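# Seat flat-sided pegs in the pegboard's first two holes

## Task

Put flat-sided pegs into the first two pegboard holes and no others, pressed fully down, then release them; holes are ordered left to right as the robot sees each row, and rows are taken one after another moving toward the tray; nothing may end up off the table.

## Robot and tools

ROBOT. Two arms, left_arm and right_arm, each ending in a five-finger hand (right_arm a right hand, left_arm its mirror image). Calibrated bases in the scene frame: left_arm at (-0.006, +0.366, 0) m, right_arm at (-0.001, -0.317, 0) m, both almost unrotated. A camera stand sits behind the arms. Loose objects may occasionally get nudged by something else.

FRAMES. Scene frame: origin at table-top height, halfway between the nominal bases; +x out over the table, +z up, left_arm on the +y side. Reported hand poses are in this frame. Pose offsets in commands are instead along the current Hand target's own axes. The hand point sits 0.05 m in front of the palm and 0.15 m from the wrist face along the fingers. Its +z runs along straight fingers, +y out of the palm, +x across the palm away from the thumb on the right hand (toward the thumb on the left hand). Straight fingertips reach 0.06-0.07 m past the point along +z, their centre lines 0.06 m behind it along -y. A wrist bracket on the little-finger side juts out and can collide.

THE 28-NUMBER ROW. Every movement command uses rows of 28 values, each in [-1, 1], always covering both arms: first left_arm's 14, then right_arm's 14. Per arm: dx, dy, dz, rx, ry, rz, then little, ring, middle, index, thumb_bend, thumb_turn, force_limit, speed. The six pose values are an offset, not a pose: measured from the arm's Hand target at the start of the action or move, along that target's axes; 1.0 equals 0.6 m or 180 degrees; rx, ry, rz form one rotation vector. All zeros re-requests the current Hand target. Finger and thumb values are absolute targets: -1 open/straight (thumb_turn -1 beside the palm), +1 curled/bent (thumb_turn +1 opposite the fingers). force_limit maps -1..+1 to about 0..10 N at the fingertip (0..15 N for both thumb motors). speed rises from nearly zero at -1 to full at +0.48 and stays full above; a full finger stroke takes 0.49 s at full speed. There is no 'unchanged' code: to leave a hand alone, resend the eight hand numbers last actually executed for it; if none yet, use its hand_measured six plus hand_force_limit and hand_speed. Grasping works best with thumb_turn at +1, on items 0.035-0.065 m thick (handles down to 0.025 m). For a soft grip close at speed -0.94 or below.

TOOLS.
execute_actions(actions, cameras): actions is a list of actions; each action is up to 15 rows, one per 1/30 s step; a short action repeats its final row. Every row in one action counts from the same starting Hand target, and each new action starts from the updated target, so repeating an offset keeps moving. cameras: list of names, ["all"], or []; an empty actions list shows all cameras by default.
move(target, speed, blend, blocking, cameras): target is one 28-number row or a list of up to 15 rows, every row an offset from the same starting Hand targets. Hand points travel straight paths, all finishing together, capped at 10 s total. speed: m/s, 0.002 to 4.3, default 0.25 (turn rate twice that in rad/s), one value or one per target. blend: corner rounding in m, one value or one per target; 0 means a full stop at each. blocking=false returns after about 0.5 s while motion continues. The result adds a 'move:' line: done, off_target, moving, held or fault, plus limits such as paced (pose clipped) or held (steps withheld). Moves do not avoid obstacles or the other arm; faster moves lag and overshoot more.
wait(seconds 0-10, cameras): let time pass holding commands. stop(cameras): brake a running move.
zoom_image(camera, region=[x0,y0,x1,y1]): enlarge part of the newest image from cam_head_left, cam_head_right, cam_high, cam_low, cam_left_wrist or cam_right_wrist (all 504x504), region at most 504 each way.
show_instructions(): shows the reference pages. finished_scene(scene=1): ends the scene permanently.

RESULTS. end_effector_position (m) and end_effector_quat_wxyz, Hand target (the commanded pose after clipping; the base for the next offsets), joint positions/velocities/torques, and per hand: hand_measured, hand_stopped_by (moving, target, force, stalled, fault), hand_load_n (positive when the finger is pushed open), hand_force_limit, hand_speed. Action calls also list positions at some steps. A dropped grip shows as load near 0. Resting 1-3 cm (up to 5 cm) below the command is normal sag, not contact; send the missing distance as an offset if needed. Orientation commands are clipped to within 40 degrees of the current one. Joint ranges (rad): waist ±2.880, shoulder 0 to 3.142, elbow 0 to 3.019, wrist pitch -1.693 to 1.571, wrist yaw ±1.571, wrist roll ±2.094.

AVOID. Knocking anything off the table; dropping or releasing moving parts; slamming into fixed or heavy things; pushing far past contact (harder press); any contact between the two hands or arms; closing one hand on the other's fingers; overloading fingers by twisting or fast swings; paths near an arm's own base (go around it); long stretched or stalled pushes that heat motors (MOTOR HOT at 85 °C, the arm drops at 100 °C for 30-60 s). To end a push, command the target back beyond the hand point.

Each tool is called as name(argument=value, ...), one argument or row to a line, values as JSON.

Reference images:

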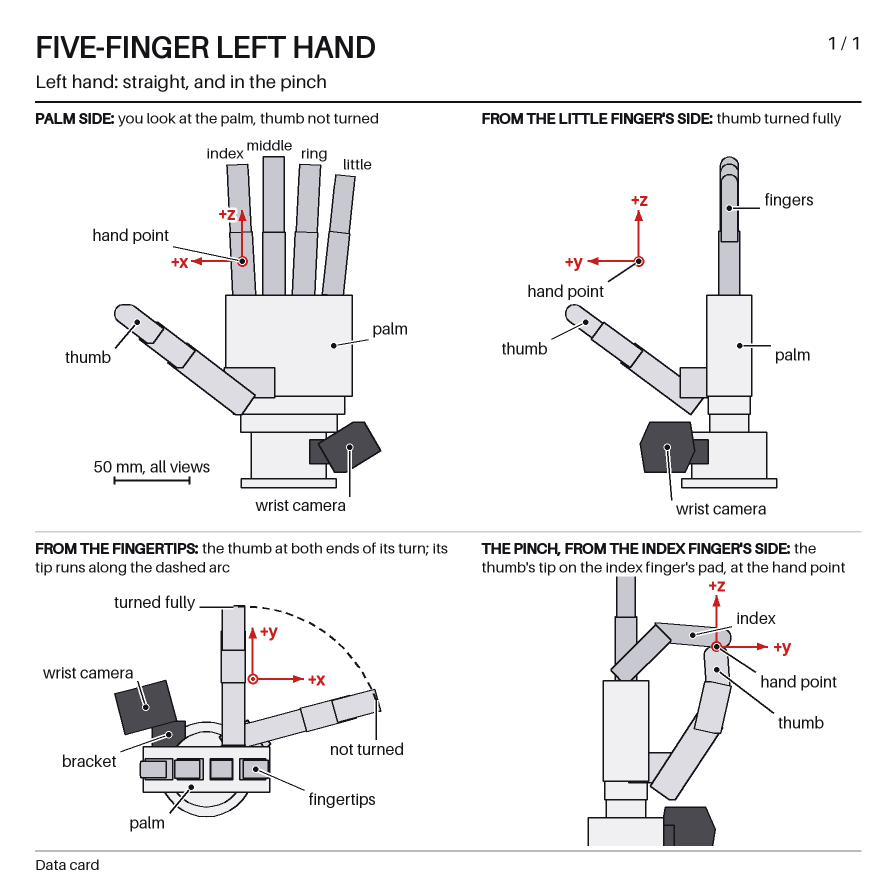

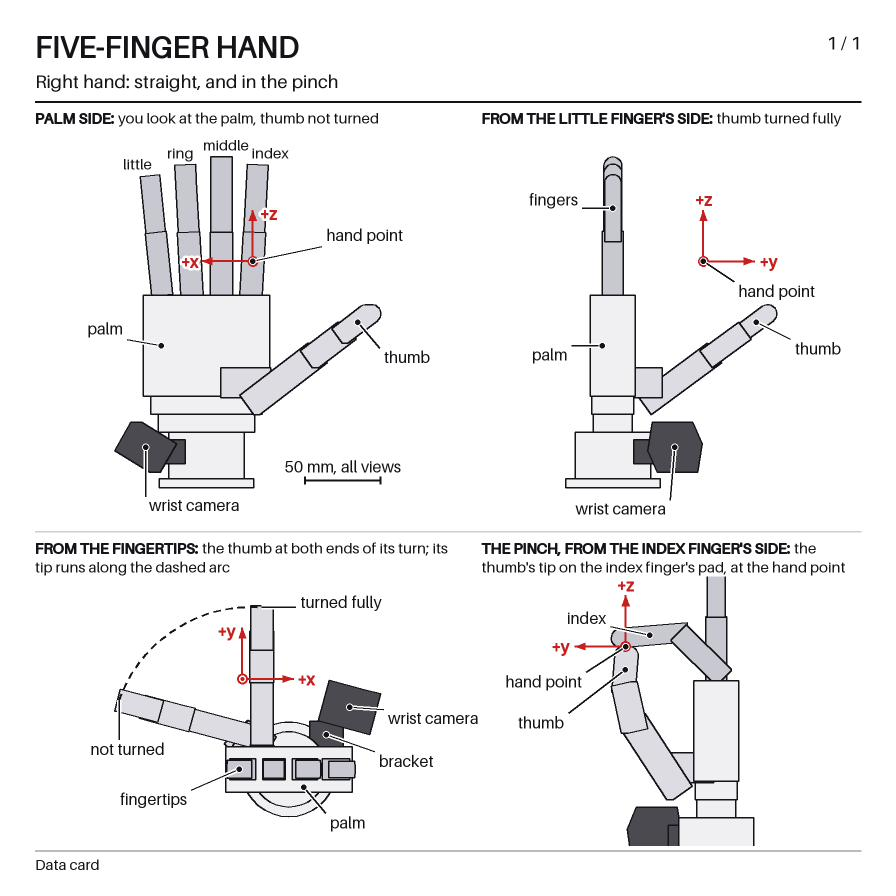

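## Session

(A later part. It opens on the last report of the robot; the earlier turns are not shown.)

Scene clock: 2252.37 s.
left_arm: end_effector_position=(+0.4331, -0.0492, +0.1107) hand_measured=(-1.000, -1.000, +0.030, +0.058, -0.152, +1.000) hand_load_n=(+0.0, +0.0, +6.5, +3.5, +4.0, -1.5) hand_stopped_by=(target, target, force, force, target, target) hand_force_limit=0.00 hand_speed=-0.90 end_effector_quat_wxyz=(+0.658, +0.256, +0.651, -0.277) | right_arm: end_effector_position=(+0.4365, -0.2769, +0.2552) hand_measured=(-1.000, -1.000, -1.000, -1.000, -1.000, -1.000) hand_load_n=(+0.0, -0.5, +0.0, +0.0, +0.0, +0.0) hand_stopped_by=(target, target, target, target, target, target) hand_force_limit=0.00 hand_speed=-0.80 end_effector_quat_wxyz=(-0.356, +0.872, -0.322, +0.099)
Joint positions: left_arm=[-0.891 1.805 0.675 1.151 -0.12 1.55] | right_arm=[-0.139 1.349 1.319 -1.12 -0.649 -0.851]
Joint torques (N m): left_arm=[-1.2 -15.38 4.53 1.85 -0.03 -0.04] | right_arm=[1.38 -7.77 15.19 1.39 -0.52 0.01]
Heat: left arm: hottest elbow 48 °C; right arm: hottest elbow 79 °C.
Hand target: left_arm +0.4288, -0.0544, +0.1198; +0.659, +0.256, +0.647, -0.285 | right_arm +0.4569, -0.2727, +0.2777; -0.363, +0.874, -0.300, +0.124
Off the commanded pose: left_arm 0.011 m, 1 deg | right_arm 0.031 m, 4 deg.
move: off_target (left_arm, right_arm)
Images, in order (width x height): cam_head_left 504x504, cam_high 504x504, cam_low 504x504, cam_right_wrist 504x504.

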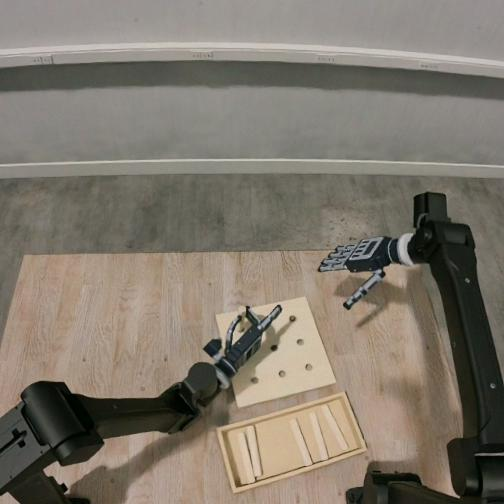

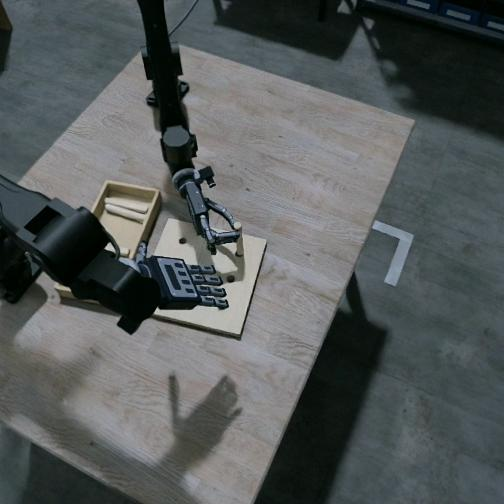

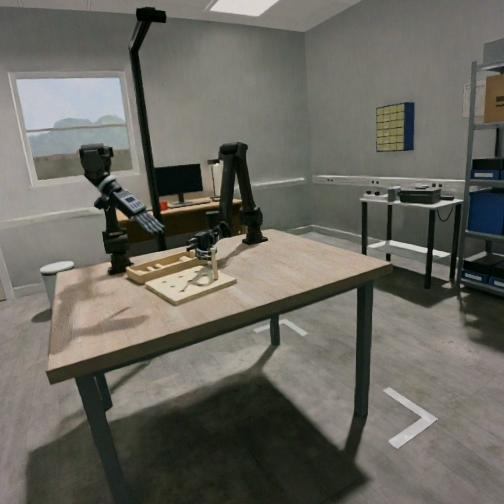

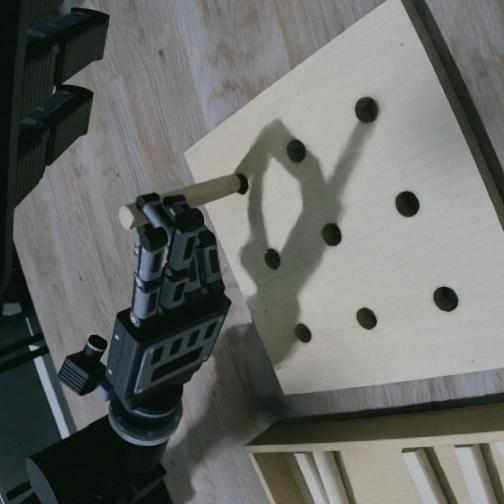

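move(
  target=[
    [0,0,0,-0.0005,0.0035,-0.0124,-1,-1,0.3,0.3,-0.15,1,0.0,-0.9,0,0,0,0,0,0,-1,-1,-1,-1,-1,-1,0,-0.8],
  ],
  speed=0.06,
  cameras=["cam_head_left","cam_high","cam_right_wrist","cam_low"],
)

zoom_image(
  camera="cam_right_wrist",
  region=[200, 140, 280, 220],
)

zoom_image(
  camera="cam_high",
  region=[210, 220, 260, 270],
)

zoom_image(
  camera="cam_head_left",
  region=[220, 295, 260, 340],
)

Scene clock: 2274.33 s.
left_arm: end_effector_position=(+0.4319, -0.0497, +0.1097) hand_measured=(-1.000, -1.000, +0.030, +0.058, -0.152, +1.000) hand_load_n=(+0.0, +0.0, +6.5, +3.5, +4.0, -1.0) hand_stopped_by=(target, target, force, force, target, target) hand_force_limit=0.00 hand_speed=-0.90 end_effector_quat_wxyz=(+0.649, +0.246, +0.660, -0.288) | right_arm: end_effector_position=(+0.4365, -0.2769, +0.2552) hand_measured=(-1.000, -1.000, -1.000, -1.000, -1.000, -1.000) hand_load_n=(+0.0, +0.0, +0.0, +0.0, +0.0, +0.0) hand_stopped_by=(target, target, target, target, target, target) hand_force_limit=0.00 hand_speed=-0.80 end_effector_quat_wxyz=(-0.356, +0.872, -0.322, +0.099)
Joint positions: left_arm=[-0.891 1.79 0.675 1.123 -0.12 1.511] | right_arm=[-0.139 1.349 1.319 -1.12 -0.649 -0.851]
Joint torques (N m): left_arm=[-0.97 -15.38 4.72 1.78 0.04 -0.06] | right_arm=[1.44 -7.77 15.21 1.4 -0.52 0.01]
Heat: left arm: hottest elbow 48 °C; right arm: hottest elbow 79 °C.
Hand target: left_arm +0.4288, -0.0544, +0.1199; +0.650, +0.244, +0.656, -0.296 | right_arm +0.4569, -0.2727, +0.2777; -0.363, +0.874, -0.300, +0.124
Off the commanded pose: left_arm 0.012 m, 1 deg | right_arm 0.031 m, 4 deg.
move: off_target (left_arm, right_arm)
Images, in order (width x height): cam_head_left 504x504, cam_high 504x504, cam_low 504x504, cam_right_wrist 504x504.

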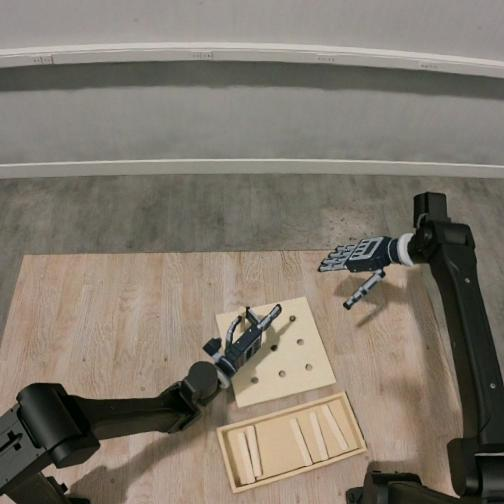

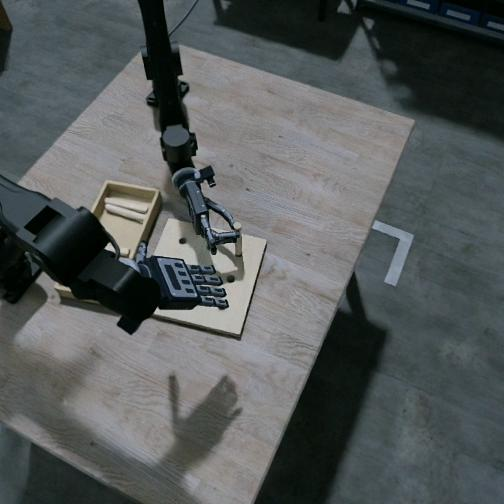

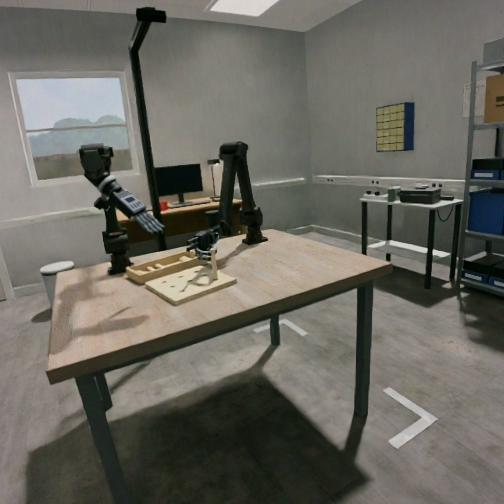

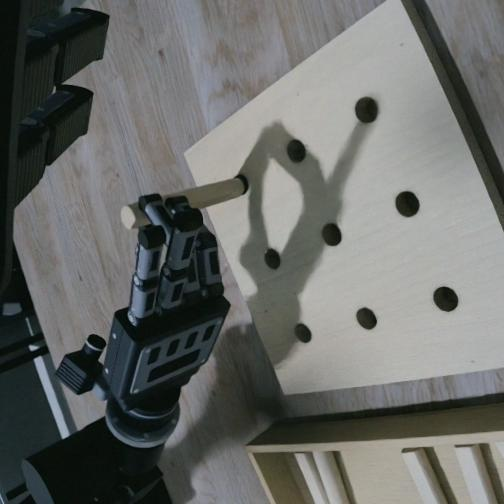

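Scaled by 6.300 from the camera's 504x504 image, which has a finer 720x720 frame.

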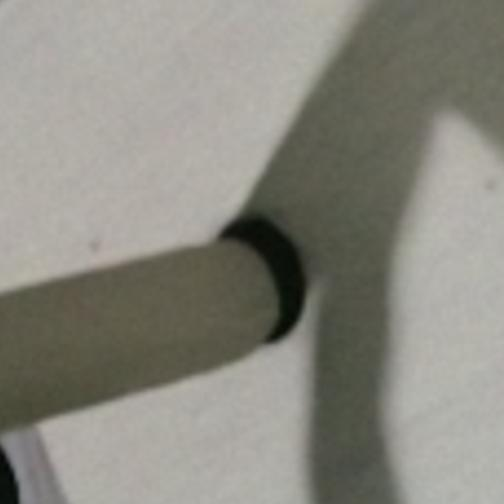

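Scaled by 10.080 from the camera's 504x504 image, which has a finer 720x720 frame.

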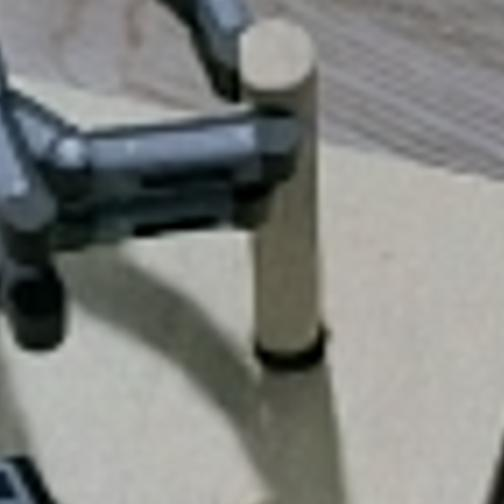

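Scaled by 11.200 from the camera's 504x504 image, which has a finer 720x720 frame.

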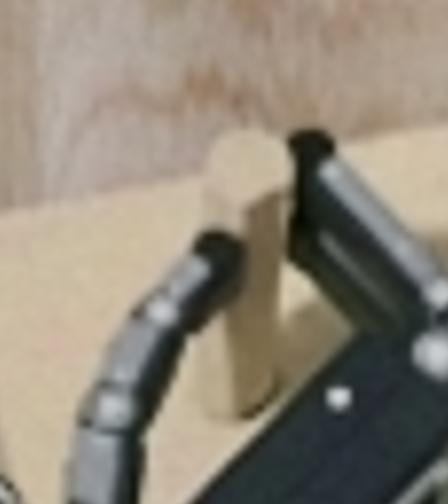

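move(
  target=[0.0266,0.0025,-0.0018,0,0,0,-1,-1,0.3,0.3,-0.15,1,0.0,-0.9,0,0,0,0,0,0,-1,-1,-1,-1,-1,-1,0,-0.8],
  speed=0.04,
  cameras=["cam_head_left","cam_high","cam_right_wrist","cam_low"],
)

zoom_image(
  camera="cam_right_wrist",
  region=[200, 140, 280, 220],
)

zoom_image(
  camera="cam_high",
  region=[210, 220, 260, 270],
)

Scene clock: 2296.63 s.
left_arm: end_effector_position=(+0.4320, -0.0501, +0.1058) hand_measured=(-1.000, -1.000, +0.030, +0.058, -0.152, +1.000) hand_load_n=(+0.0, +0.0, +7.0, +2.5, +3.5, -2.0) hand_stopped_by=(target, target, force, force, target, target) hand_force_limit=0.00 hand_speed=-0.90 end_effector_quat_wxyz=(+0.650, +0.245, +0.659, -0.289) | right_arm: end_effector_position=(+0.4365, -0.2769, +0.2552) hand_measured=(-1.000, -1.000, -1.000, -1.000, -1.000, -1.000) hand_load_n=(+0.0, +0.0, +0.0, +0.0, +0.0, +0.0) hand_stopped_by=(target, target, target, target, target, target) hand_force_limit=0.00 hand_speed=-0.80 end_effector_quat_wxyz=(-0.356, +0.872, -0.322, +0.099)
Joint positions: left_arm=[-0.891 1.805 0.675 1.142 -0.119 1.51] | right_arm=[-0.139 1.349 1.319 -1.12 -0.649 -0.851]
Joint torques (N m): left_arm=[-0.97 -12.63 4.36 3.02 0.04 -0.05] | right_arm=[1.32 -7.71 15.21 1.39 -0.51 0.01]
Heat: left arm: hottest elbow 48 °C; right arm: hottest elbow 79 °C.
Hand target: left_arm +0.4285, -0.0536, +0.1039; +0.650, +0.244, +0.656, -0.296 | right_arm +0.4569, -0.2727, +0.2777; -0.363, +0.874, -0.300, +0.124
Off the commanded pose: left_arm 0.005 m, 1 deg | right_arm 0.031 m, 4 deg.
move: off_target (right_arm)
Images, in order (width x height): cam_head_left 504x504, cam_high 504x504, cam_low 504x504, cam_right_wrist 504x504.

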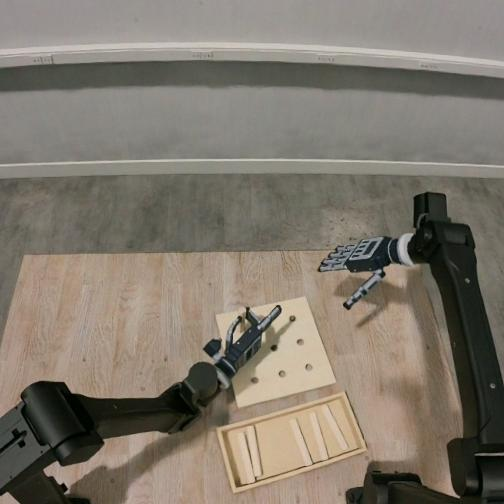

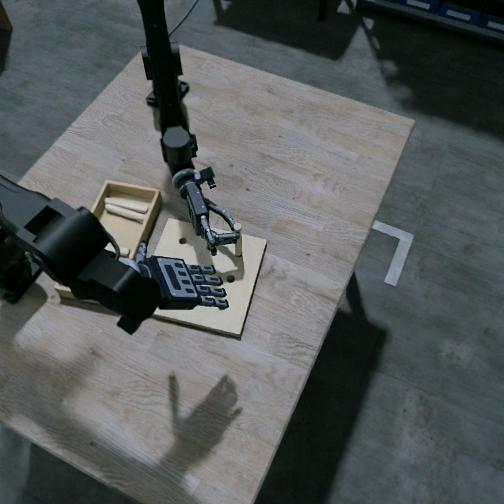

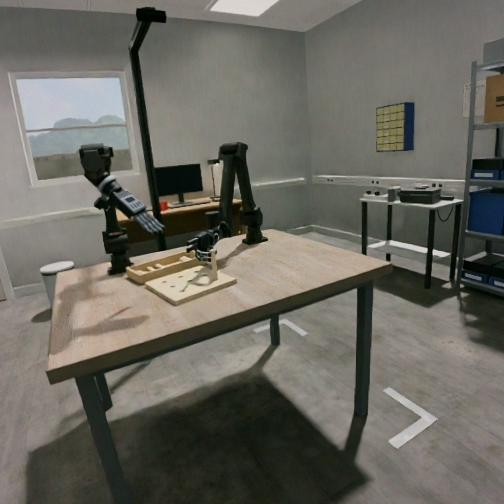

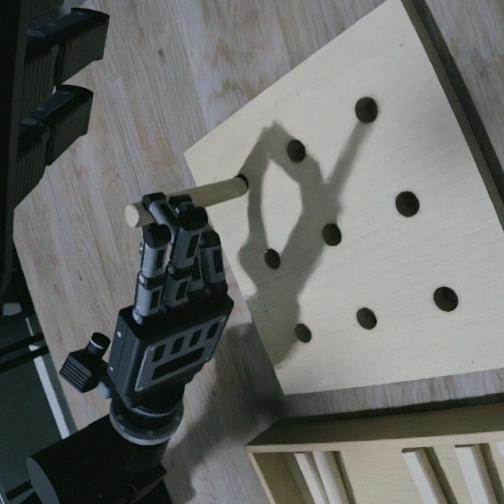

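Scaled by 6.300 from the camera's 504x504 image, which has a finer 720x720 frame.

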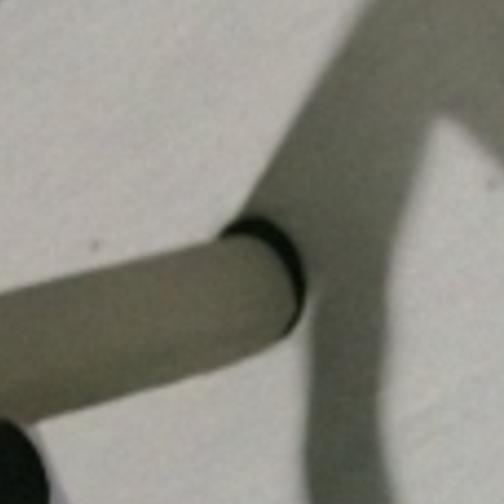

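Scaled by 10.080 from the camera's 504x504 image, which has a finer 720x720 frame.

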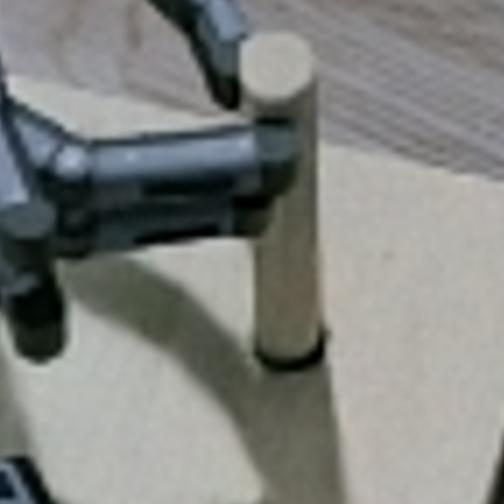

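move(
  target=[
    [-0.025,-0.0015,0.002,0.0004,-0.0053,0.0011,-1,-1,0.3,0.3,-0.15,1,0.0,-0.9,0,0,0,0,0,0,-1,-1,-1,-1,-1,-1,0,-0.8],
    [0.0035,0.0005,-0.0002,0.0004,-0.0053,0.0011,-1,-1,0.3,0.3,-0.15,1,0.0,-0.9,0,0,0,0,0,0,-1,-1,-1,-1,-1,-1,0,-0.8],
  ],
  speed=0.05,
  cameras=["cam_head_left","cam_high","cam_right_wrist","cam_low"],
)

zoom_image(
  camera="cam_right_wrist",
  region=[200, 140, 280, 220],
)

zoom_image(
  camera="cam_high",
  region=[210, 220, 260, 270],
)

zoom_image(
  camera="cam_low",
  region=[190, 230, 250, 290],
)

Scene clock: 2320.47 s.
left_arm: end_effector_position=(+0.4317, -0.0497, +0.0976) hand_measured=(-1.000, -1.000, +0.030, +0.058, -0.152, +1.000) hand_load_n=(+0.0, +0.0, +6.0, +3.5, +3.5, +0.0) hand_stopped_by=(target, target, force, force, target, target) hand_force_limit=0.00 hand_speed=-0.90 end_effector_quat_wxyz=(+0.651, +0.245, +0.658, -0.289) | right_arm: end_effector_position=(+0.4365, -0.2769, +0.2552) hand_measured=(-1.000, -1.000, -1.000, -1.000, -1.000, -1.000) hand_load_n=(+0.0, +0.0, +0.0, +0.0, +0.0, +0.0) hand_stopped_by=(target, target, target, target, target, target) hand_force_limit=0.00 hand_speed=-0.80 end_effector_quat_wxyz=(-0.356, +0.872, -0.322, +0.099)
Joint positions: left_arm=[-0.891 1.833 0.673 1.175 -0.119 1.51] | right_arm=[-0.139 1.349 1.319 -1.12 -0.649 -0.851]
Joint torques (N m): left_arm=[-1.03 -13.45 4.18 3.22 0.03 0.01] | right_arm=[1.38 -7.65 15.2 1.4 -0.52 0.01]
Heat: left arm: hottest elbow 47 °C; right arm: hottest elbow 80 °C.
Hand target: left_arm +0.4286, -0.0534, +0.1018; +0.656, +0.243, +0.650, -0.297 | right_arm +0.4569, -0.2727, +0.2777; -0.363, +0.874, -0.300, +0.124
Off the commanded pose: left_arm 0.006 m, 1 deg | right_arm 0.031 m, 4 deg.
move: off_target (right_arm)
Images, in order (width x height): cam_head_left 504x504, cam_high 504x504, cam_low 504x504, cam_right_wrist 504x504.

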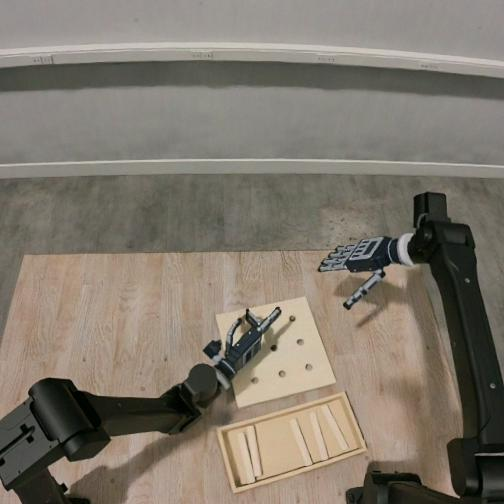

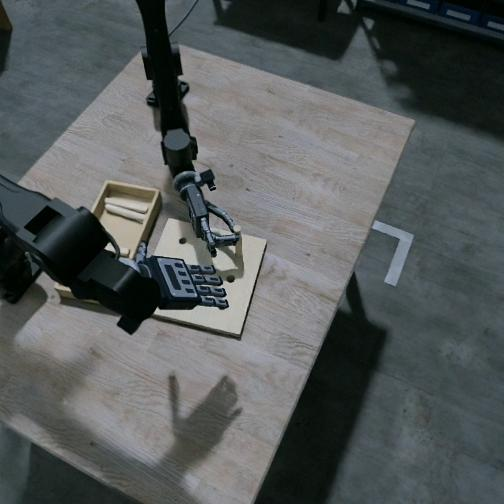

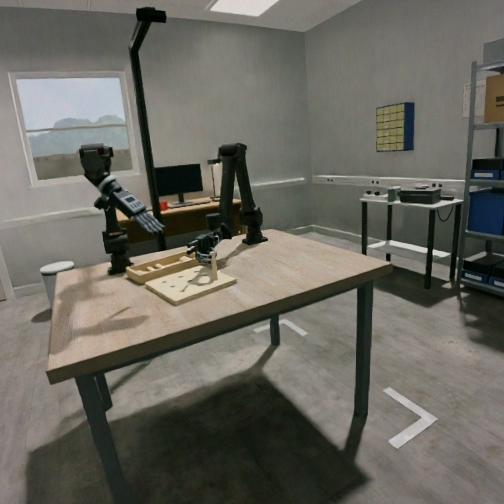

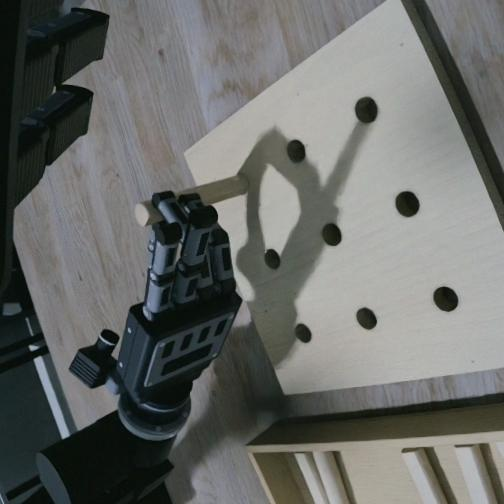

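Scaled by 6.300 from the camera's 504x504 image, which has a finer 720x720 frame.

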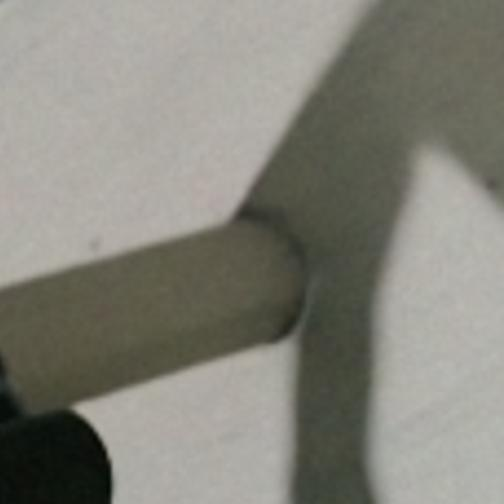

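Scaled by 10.080 from the camera's 504x504 image, which has a finer 720x720 frame.

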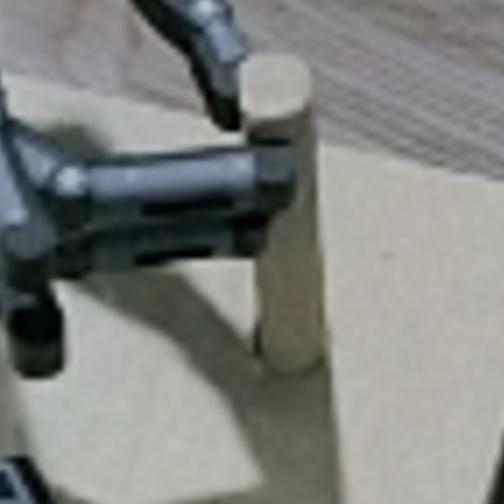

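Scaled by 8.400 from the camera's 504x504 image, which has a finer 720x720 frame.

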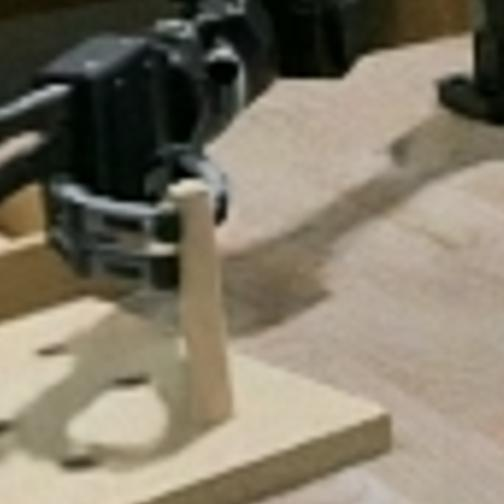

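move(
  target=[0.022,0.001,-0.0004,0,0,0,-1,-1,0.3,0.3,-0.15,1,0.0,-0.9,0,0,0,0,0,0,-1,-1,-1,-1,-1,-1,0,-0.8],
  speed=0.04,
  cameras=["cam_low","cam_high","cam_right_wrist"],
)

zoom_image(
  camera="cam_low",
  region=[190, 230, 250, 290],
)

Scene clock: 2331.20 s.
left_arm: end_effector_position=(+0.4318, -0.0500, +0.0916) hand_measured=(-1.000, -1.000, +0.030, +0.058, -0.152, +1.000) hand_load_n=(+0.0, +0.0, +6.5, +1.0, +2.0, -1.0) hand_stopped_by=(target, target, force, force, target, target) hand_force_limit=0.00 hand_speed=-0.90 end_effector_quat_wxyz=(+0.656, +0.242, +0.652, -0.292) | right_arm: end_effector_position=(+0.4365, -0.2769, +0.2552) hand_measured=(-1.000, -1.000, -1.000, -1.000, -1.000, -1.000) hand_load_n=(+0.0, +0.0, +0.0, +0.0, +0.0, +0.0) hand_stopped_by=(target, target, target, target, target, target) hand_force_limit=0.00 hand_speed=-0.80 end_effector_quat_wxyz=(-0.356, +0.872, -0.322, +0.099)
Joint positions: left_arm=[-0.891 1.866 0.673 1.225 -0.119 1.51] | right_arm=[-0.139 1.349 1.319 -1.12 -0.649 -0.851]
Joint torques (N m): left_arm=[-1.03 -12.69 4.1 3.07 0 0.01] | right_arm=[1.32 -7.65 15.23 1.39 -0.52 0]
Heat: left arm: hottest elbow 48 °C; right arm: hottest elbow 80 °C.
Hand target: left_arm +0.4286, -0.0538, +0.0885; +0.656, +0.243, +0.650, -0.297 | right_arm +0.4569, -0.2727, +0.2777; -0.363, +0.874, -0.300, +0.124
Off the commanded pose: left_arm 0.006 m, 1 deg | right_arm 0.031 m, 4 deg.
move: off_target (right_arm)
Images, in order (width x height): cam_high 504x504, cam_low 504x504, cam_right_wrist 504x504.

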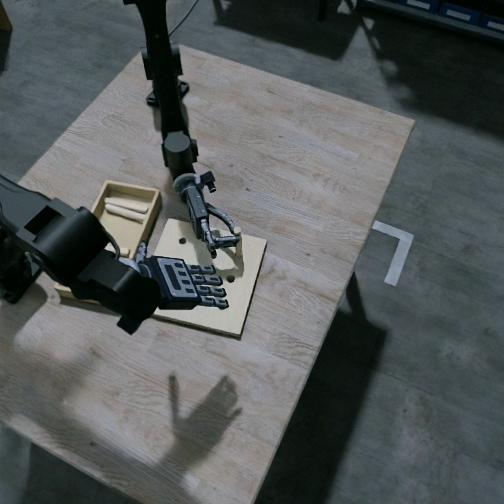

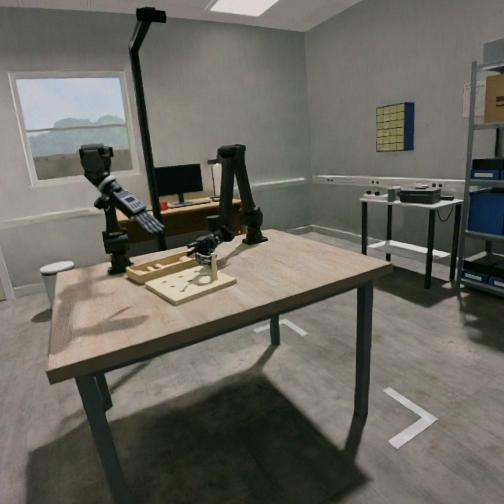

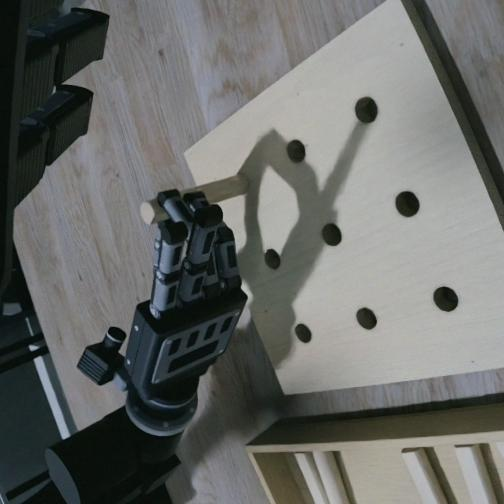

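Scaled by 8.400 from the camera's 504x504 image, which has a finer 720x720 frame.

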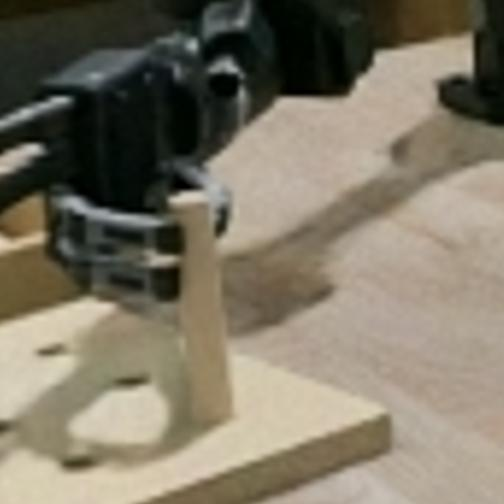

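move(
  target=[0.0165,0.001,-0.0004,0,0,0,-1,-1,0.3,0.3,-0.15,1,0.0,-0.9,0,0,0,0,0,0,-1,-1,-1,-1,-1,-1,0,-0.8],
  speed=0.04,
  cameras=["cam_low","cam_high","cam_right_wrist","cam_left_wrist"],
)

zoom_image(
  camera="cam_low",
  region=[190, 230, 250, 290],
)

zoom_image(
  camera="cam_high",
  region=[210, 220, 260, 270],
)

Scene clock: 2341.70 s.
left_arm: end_effector_position=(+0.4320, -0.0499, +0.0896) hand_measured=(-1.000, -1.000, +0.030, +0.058, -0.152, +1.000) hand_load_n=(+0.0, +0.0, +7.5, +0.5, +2.5, -2.5) hand_stopped_by=(target, target, force, force, target, target) hand_force_limit=0.00 hand_speed=-0.90 end_effector_quat_wxyz=(+0.662, +0.240, +0.646, -0.294) | right_arm: end_effector_position=(+0.4365, -0.2769, +0.2552) hand_measured=(-1.000, -1.000, -1.000, -1.000, -1.000, -1.000) hand_load_n=(+0.0, +0.0, +0.0, +0.0, +0.0, +0.0) hand_stopped_by=(target, target, target, target, target, target) hand_force_limit=0.00 hand_speed=-0.80 end_effector_quat_wxyz=(-0.356, +0.872, -0.322, +0.099)
Joint positions: left_arm=[-0.891 1.888 0.673 1.266 -0.119 1.515] | right_arm=[-0.139 1.349 1.319 -1.12 -0.649 -0.851]
Joint torques (N m): left_arm=[-1.03 -11.99 4.08 2.55 0 -0.04] | right_arm=[1.38 -7.71 15.2 1.4 -0.52 0.01]
Heat: left arm: hottest elbow 48 °C; right arm: hottest elbow 80 °C.
Hand target: left_arm +0.4286, -0.0540, +0.0785; +0.656, +0.243, +0.650, -0.297 | right_arm +0.4569, -0.2727, +0.2777; -0.363, +0.874, -0.300, +0.124
Off the commanded pose: left_arm 0.012 m, 1 deg | right_arm 0.031 m, 4 deg.
move: off_target (left_arm, right_arm)
Images, in order (width x height): cam_high 504x504, cam_low 504x504, cam_left_wrist 504x504, cam_right_wrist 504x504.

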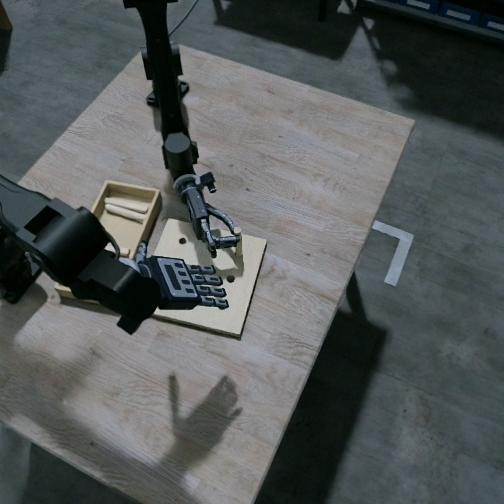

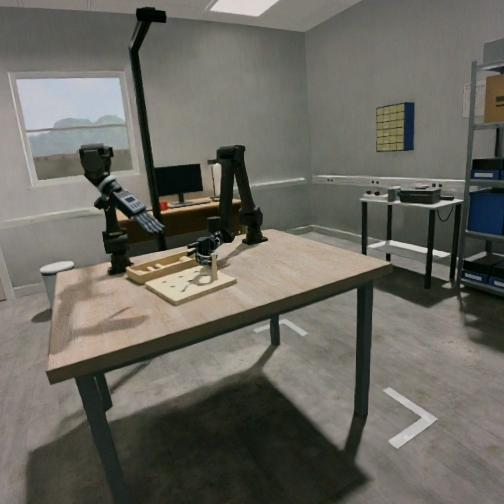

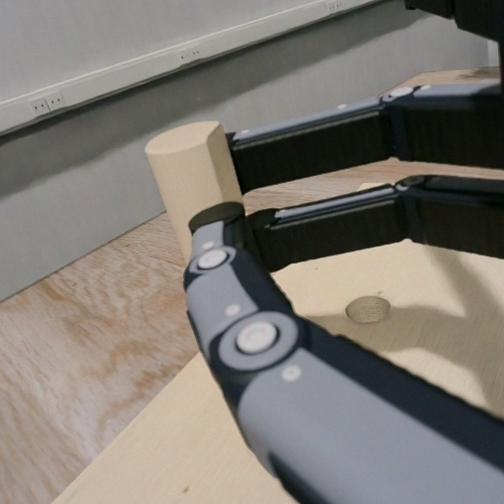

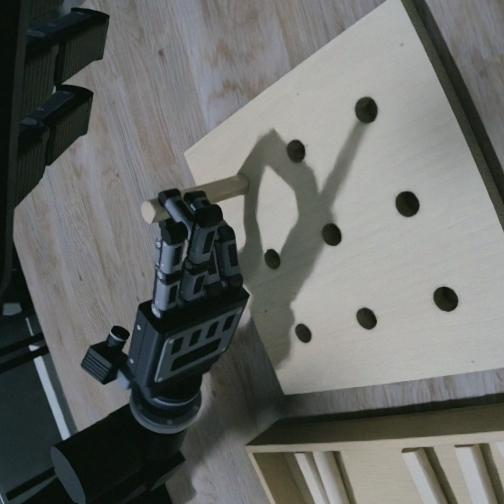

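Scaled by 8.400 from the camera's 504x504 image, which has a finer 720x720 frame.

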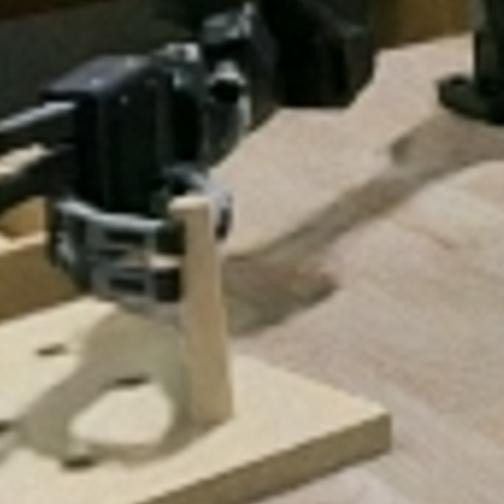

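Scaled by 10.080 from the camera's 504x504 image, which has a finer 720x720 frame.

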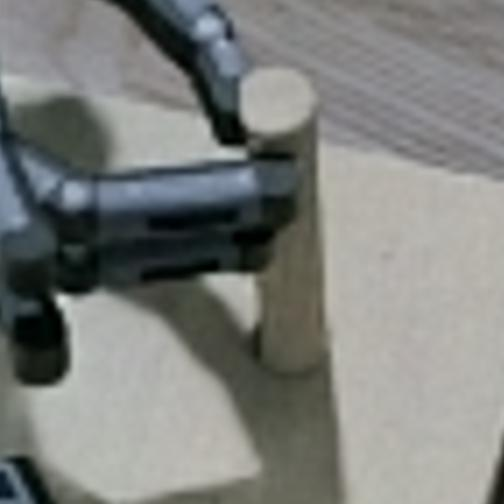

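zoom_image(
  camera="cam_left_wrist",
  region=[320, 260, 420, 360],
)

zoom_image(
  camera="cam_right_wrist",
  region=[130, 80, 410, 260],
)

Scaled by 5.040 from the camera's 504x504 image, which has a finer 720x720 frame.

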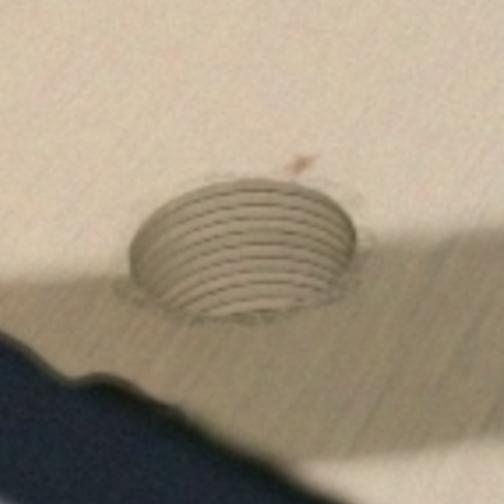

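Scaled by 1.800 from the camera's 504x504 image, which has a finer 720x720 frame.

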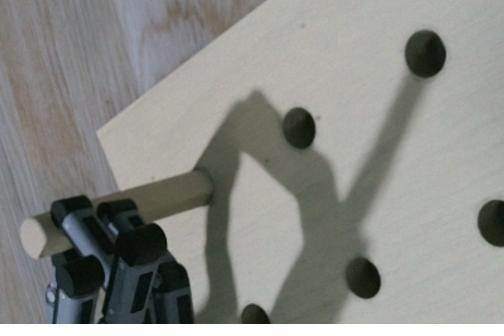

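move(
  target=[-0.015,-0.001,0.0004,0,0,0,-1,-1,0.3,0.3,-0.15,1,0.0,-0.9,0,0,0,0,0,0,-1,-1,-1,-1,-1,-1,0,-0.8],
  speed=0.04,
  cameras=[],
)

execute_actions(
  actions=[
    [[0,0,0,0,0,0,-1,-1,-0.2,-0.2,-0.15,1,0.0,-0.8,0,0,0,0,0,0,-1,-1,-1,-1,-1,-1,0,-0.8]],
  ],
  cameras=["cam_low","cam_high","cam_right_wrist","cam_left_wrist","cam_head_left"],
)

zoom_image(
  camera="cam_low",
  region=[190, 230, 250, 290],
)

zoom_image(
  camera="cam_high",
  region=[210, 220, 260, 270],
)

Scene clock: 2363.50 s.
left_arm: end_effector_position=(+0.4320, -0.0499, +0.0899) hand_measured=(-1.000, -1.000, +0.030, +0.058, -0.152, +1.000) hand_load_n=(+0.5, +0.0, +7.5, +0.5, +2.5, -2.5) hand_stopped_by=(target, target, force, force, target, target) hand_force_limit=0.00 hand_speed=-0.90 end_effector_quat_wxyz=(+0.662, +0.240, +0.646, -0.294) | right_arm: end_effector_position=(+0.4365, -0.2769, +0.2552) hand_measured=(-1.000, -1.000, -1.000, -1.000, -1.000, -1.000) hand_load_n=(+0.0, +0.0, +0.0, +0.0, -0.5, +0.0) hand_stopped_by=(target, target, target, target, target, target) hand_force_limit=0.00 hand_speed=-0.80 end_effector_quat_wxyz=(-0.356, +0.872, -0.322, +0.099)
Joint positions: left_arm=[-0.891 1.888 0.673 1.266 -0.119 1.515] | right_arm=[-0.139 1.349 1.319 -1.12 -0.649 -0.851]
Joint torques (N m): left_arm=[-1.03 -14.39 3.97 1.44 0 -0.04] | right_arm=[1.32 -7.71 15.21 1.39 -0.52 0.01]
Heat: left arm: hottest elbow 48 °C; right arm: hottest elbow 81 °C.
Hand target: left_arm +0.4286, -0.0539, +0.0877; +0.656, +0.243, +0.650, -0.297 | right_arm +0.4569, -0.2727, +0.2777; -0.363, +0.874, -0.300, +0.124
Off the commanded pose: left_arm 0.006 m, 1 deg | right_arm 0.031 m, 4 deg.
move: off_target (right_arm)
No camera images: "cameras" was empty.

Scene clock: 2364.23 s.
left_arm: end_effector_position=(+0.4319, -0.0498, +0.0881) hand_measured=(-1.000, -1.000, -0.200, -0.200, -0.150, +1.000) hand_load_n=(+0.0, +0.0, +0.0, +0.0, +0.0, +0.0) hand_stopped_by=(target, target, target, target, target, target) hand_force_limit=0.00 hand_speed=-0.80 end_effector_quat_wxyz=(+0.660, +0.242, +0.648, -0.293) | right_arm: end_effector_position=(+0.4365, -0.2769, +0.2552) hand_measured=(-1.000, -1.000, -1.000, -1.000, -1.000, -1.000) hand_load_n=(+0.0, +0.0, +0.0, +0.0, +0.0, +0.0) hand_stopped_by=(target, target, target, target, target, target) hand_force_limit=0.00 hand_speed=-0.80 end_effector_quat_wxyz=(-0.356, +0.872, -0.322, +0.099)
Joint positions: left_arm=[-0.891 1.888 0.673 1.259 -0.119 1.515] | right_arm=[-0.139 1.349 1.319 -1.12 -0.649 -0.851]
Joint torques (N m): left_arm=[-1.03 -14.51 3.99 1.7 0 -0.04] | right_arm=[1.44 -7.71 15.21 1.4 -0.52 0.01]
Heat: left arm: hottest elbow 48 °C; right arm: hottest elbow 81 °C.
Hand target: left_arm +0.4286, -0.0539, +0.0877; +0.656, +0.243, +0.650, -0.297 | right_arm +0.4569, -0.2727, +0.2777; -0.363, +0.874, -0.300, +0.124
Off the commanded pose: left_arm 0.005 m, 1 deg | right_arm 0.031 m, 4 deg.
Step readings (end_effector_position of left_arm | right_arm):
0: (+0.4320, -0.0499, +0.0899) | (+0.4365, -0.2769, +0.2552)
1: (+0.4320, -0.0499, +0.0899) | (+0.4365, -0.2769, +0.2552)
2: (+0.4320, -0.0499, +0.0899) | (+0.4365, -0.2769, +0.2552)
4: (+0.4320, -0.0499, +0.0897) | (+0.4365, -0.2769, +0.2552)
8: (+0.4319, -0.0498, +0.0883) | (+0.4365, -0.2769, +0.2552)
15: (+0.4319, -0.0498, +0.0881) | (+0.4365, -0.2769, +0.2552)
Images, in order (width x height): cam_head_left 504x504, cam_high 504x504, cam_low 504x504, cam_left_wrist 504x504, cam_right_wrist 504x504.

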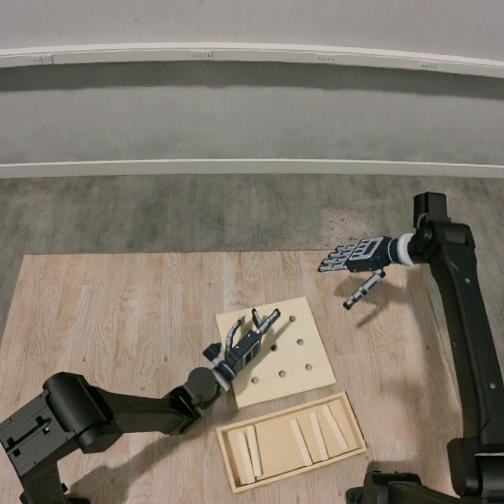

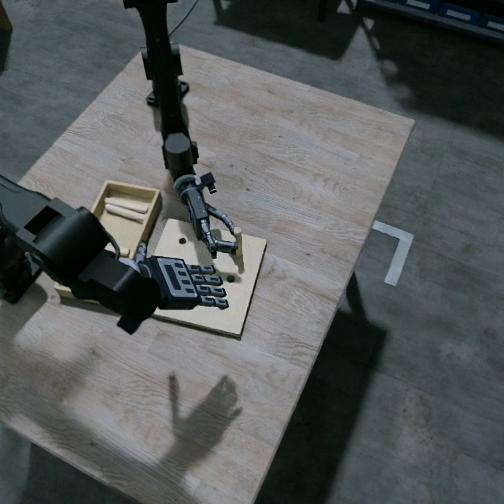

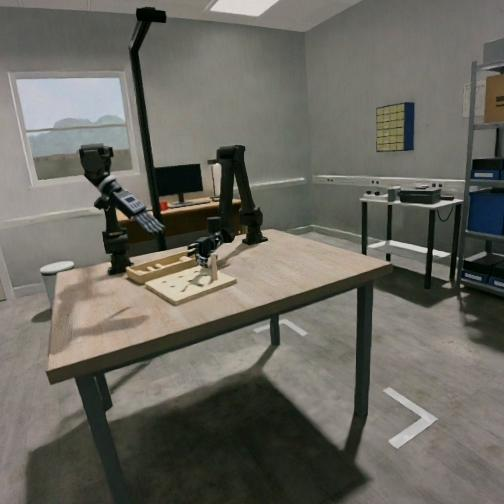

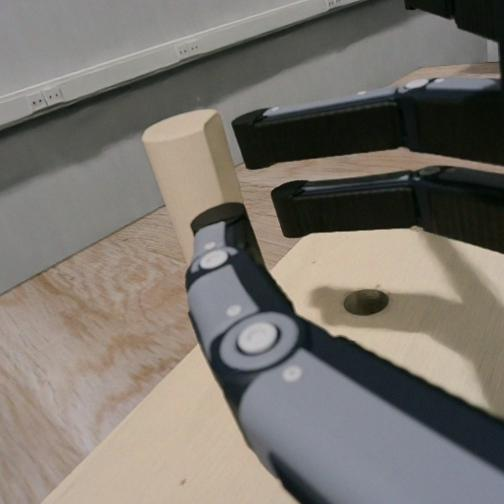

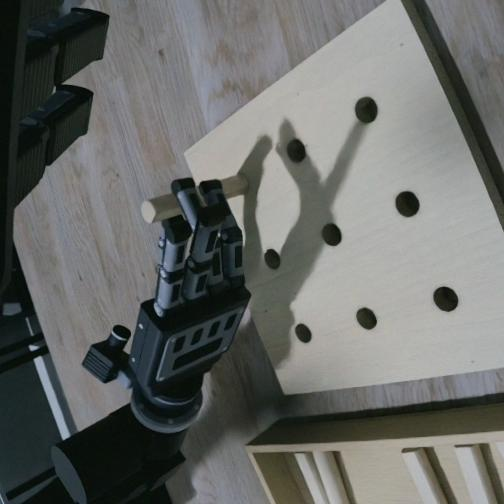

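Scaled by 8.400 from the camera's 504x504 image, which has a finer 720x720 frame.

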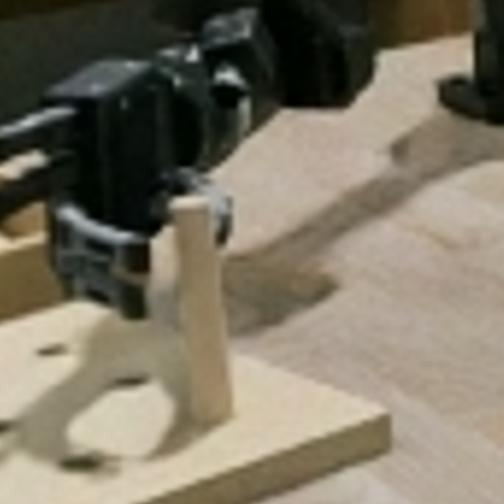

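Scaled by 10.080 from the camera's 504x504 image, which has a finer 720x720 frame.

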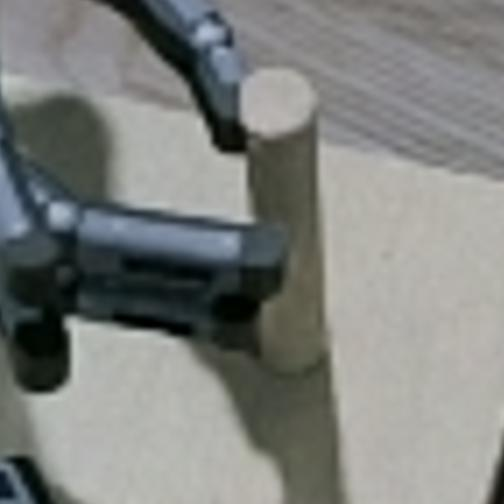

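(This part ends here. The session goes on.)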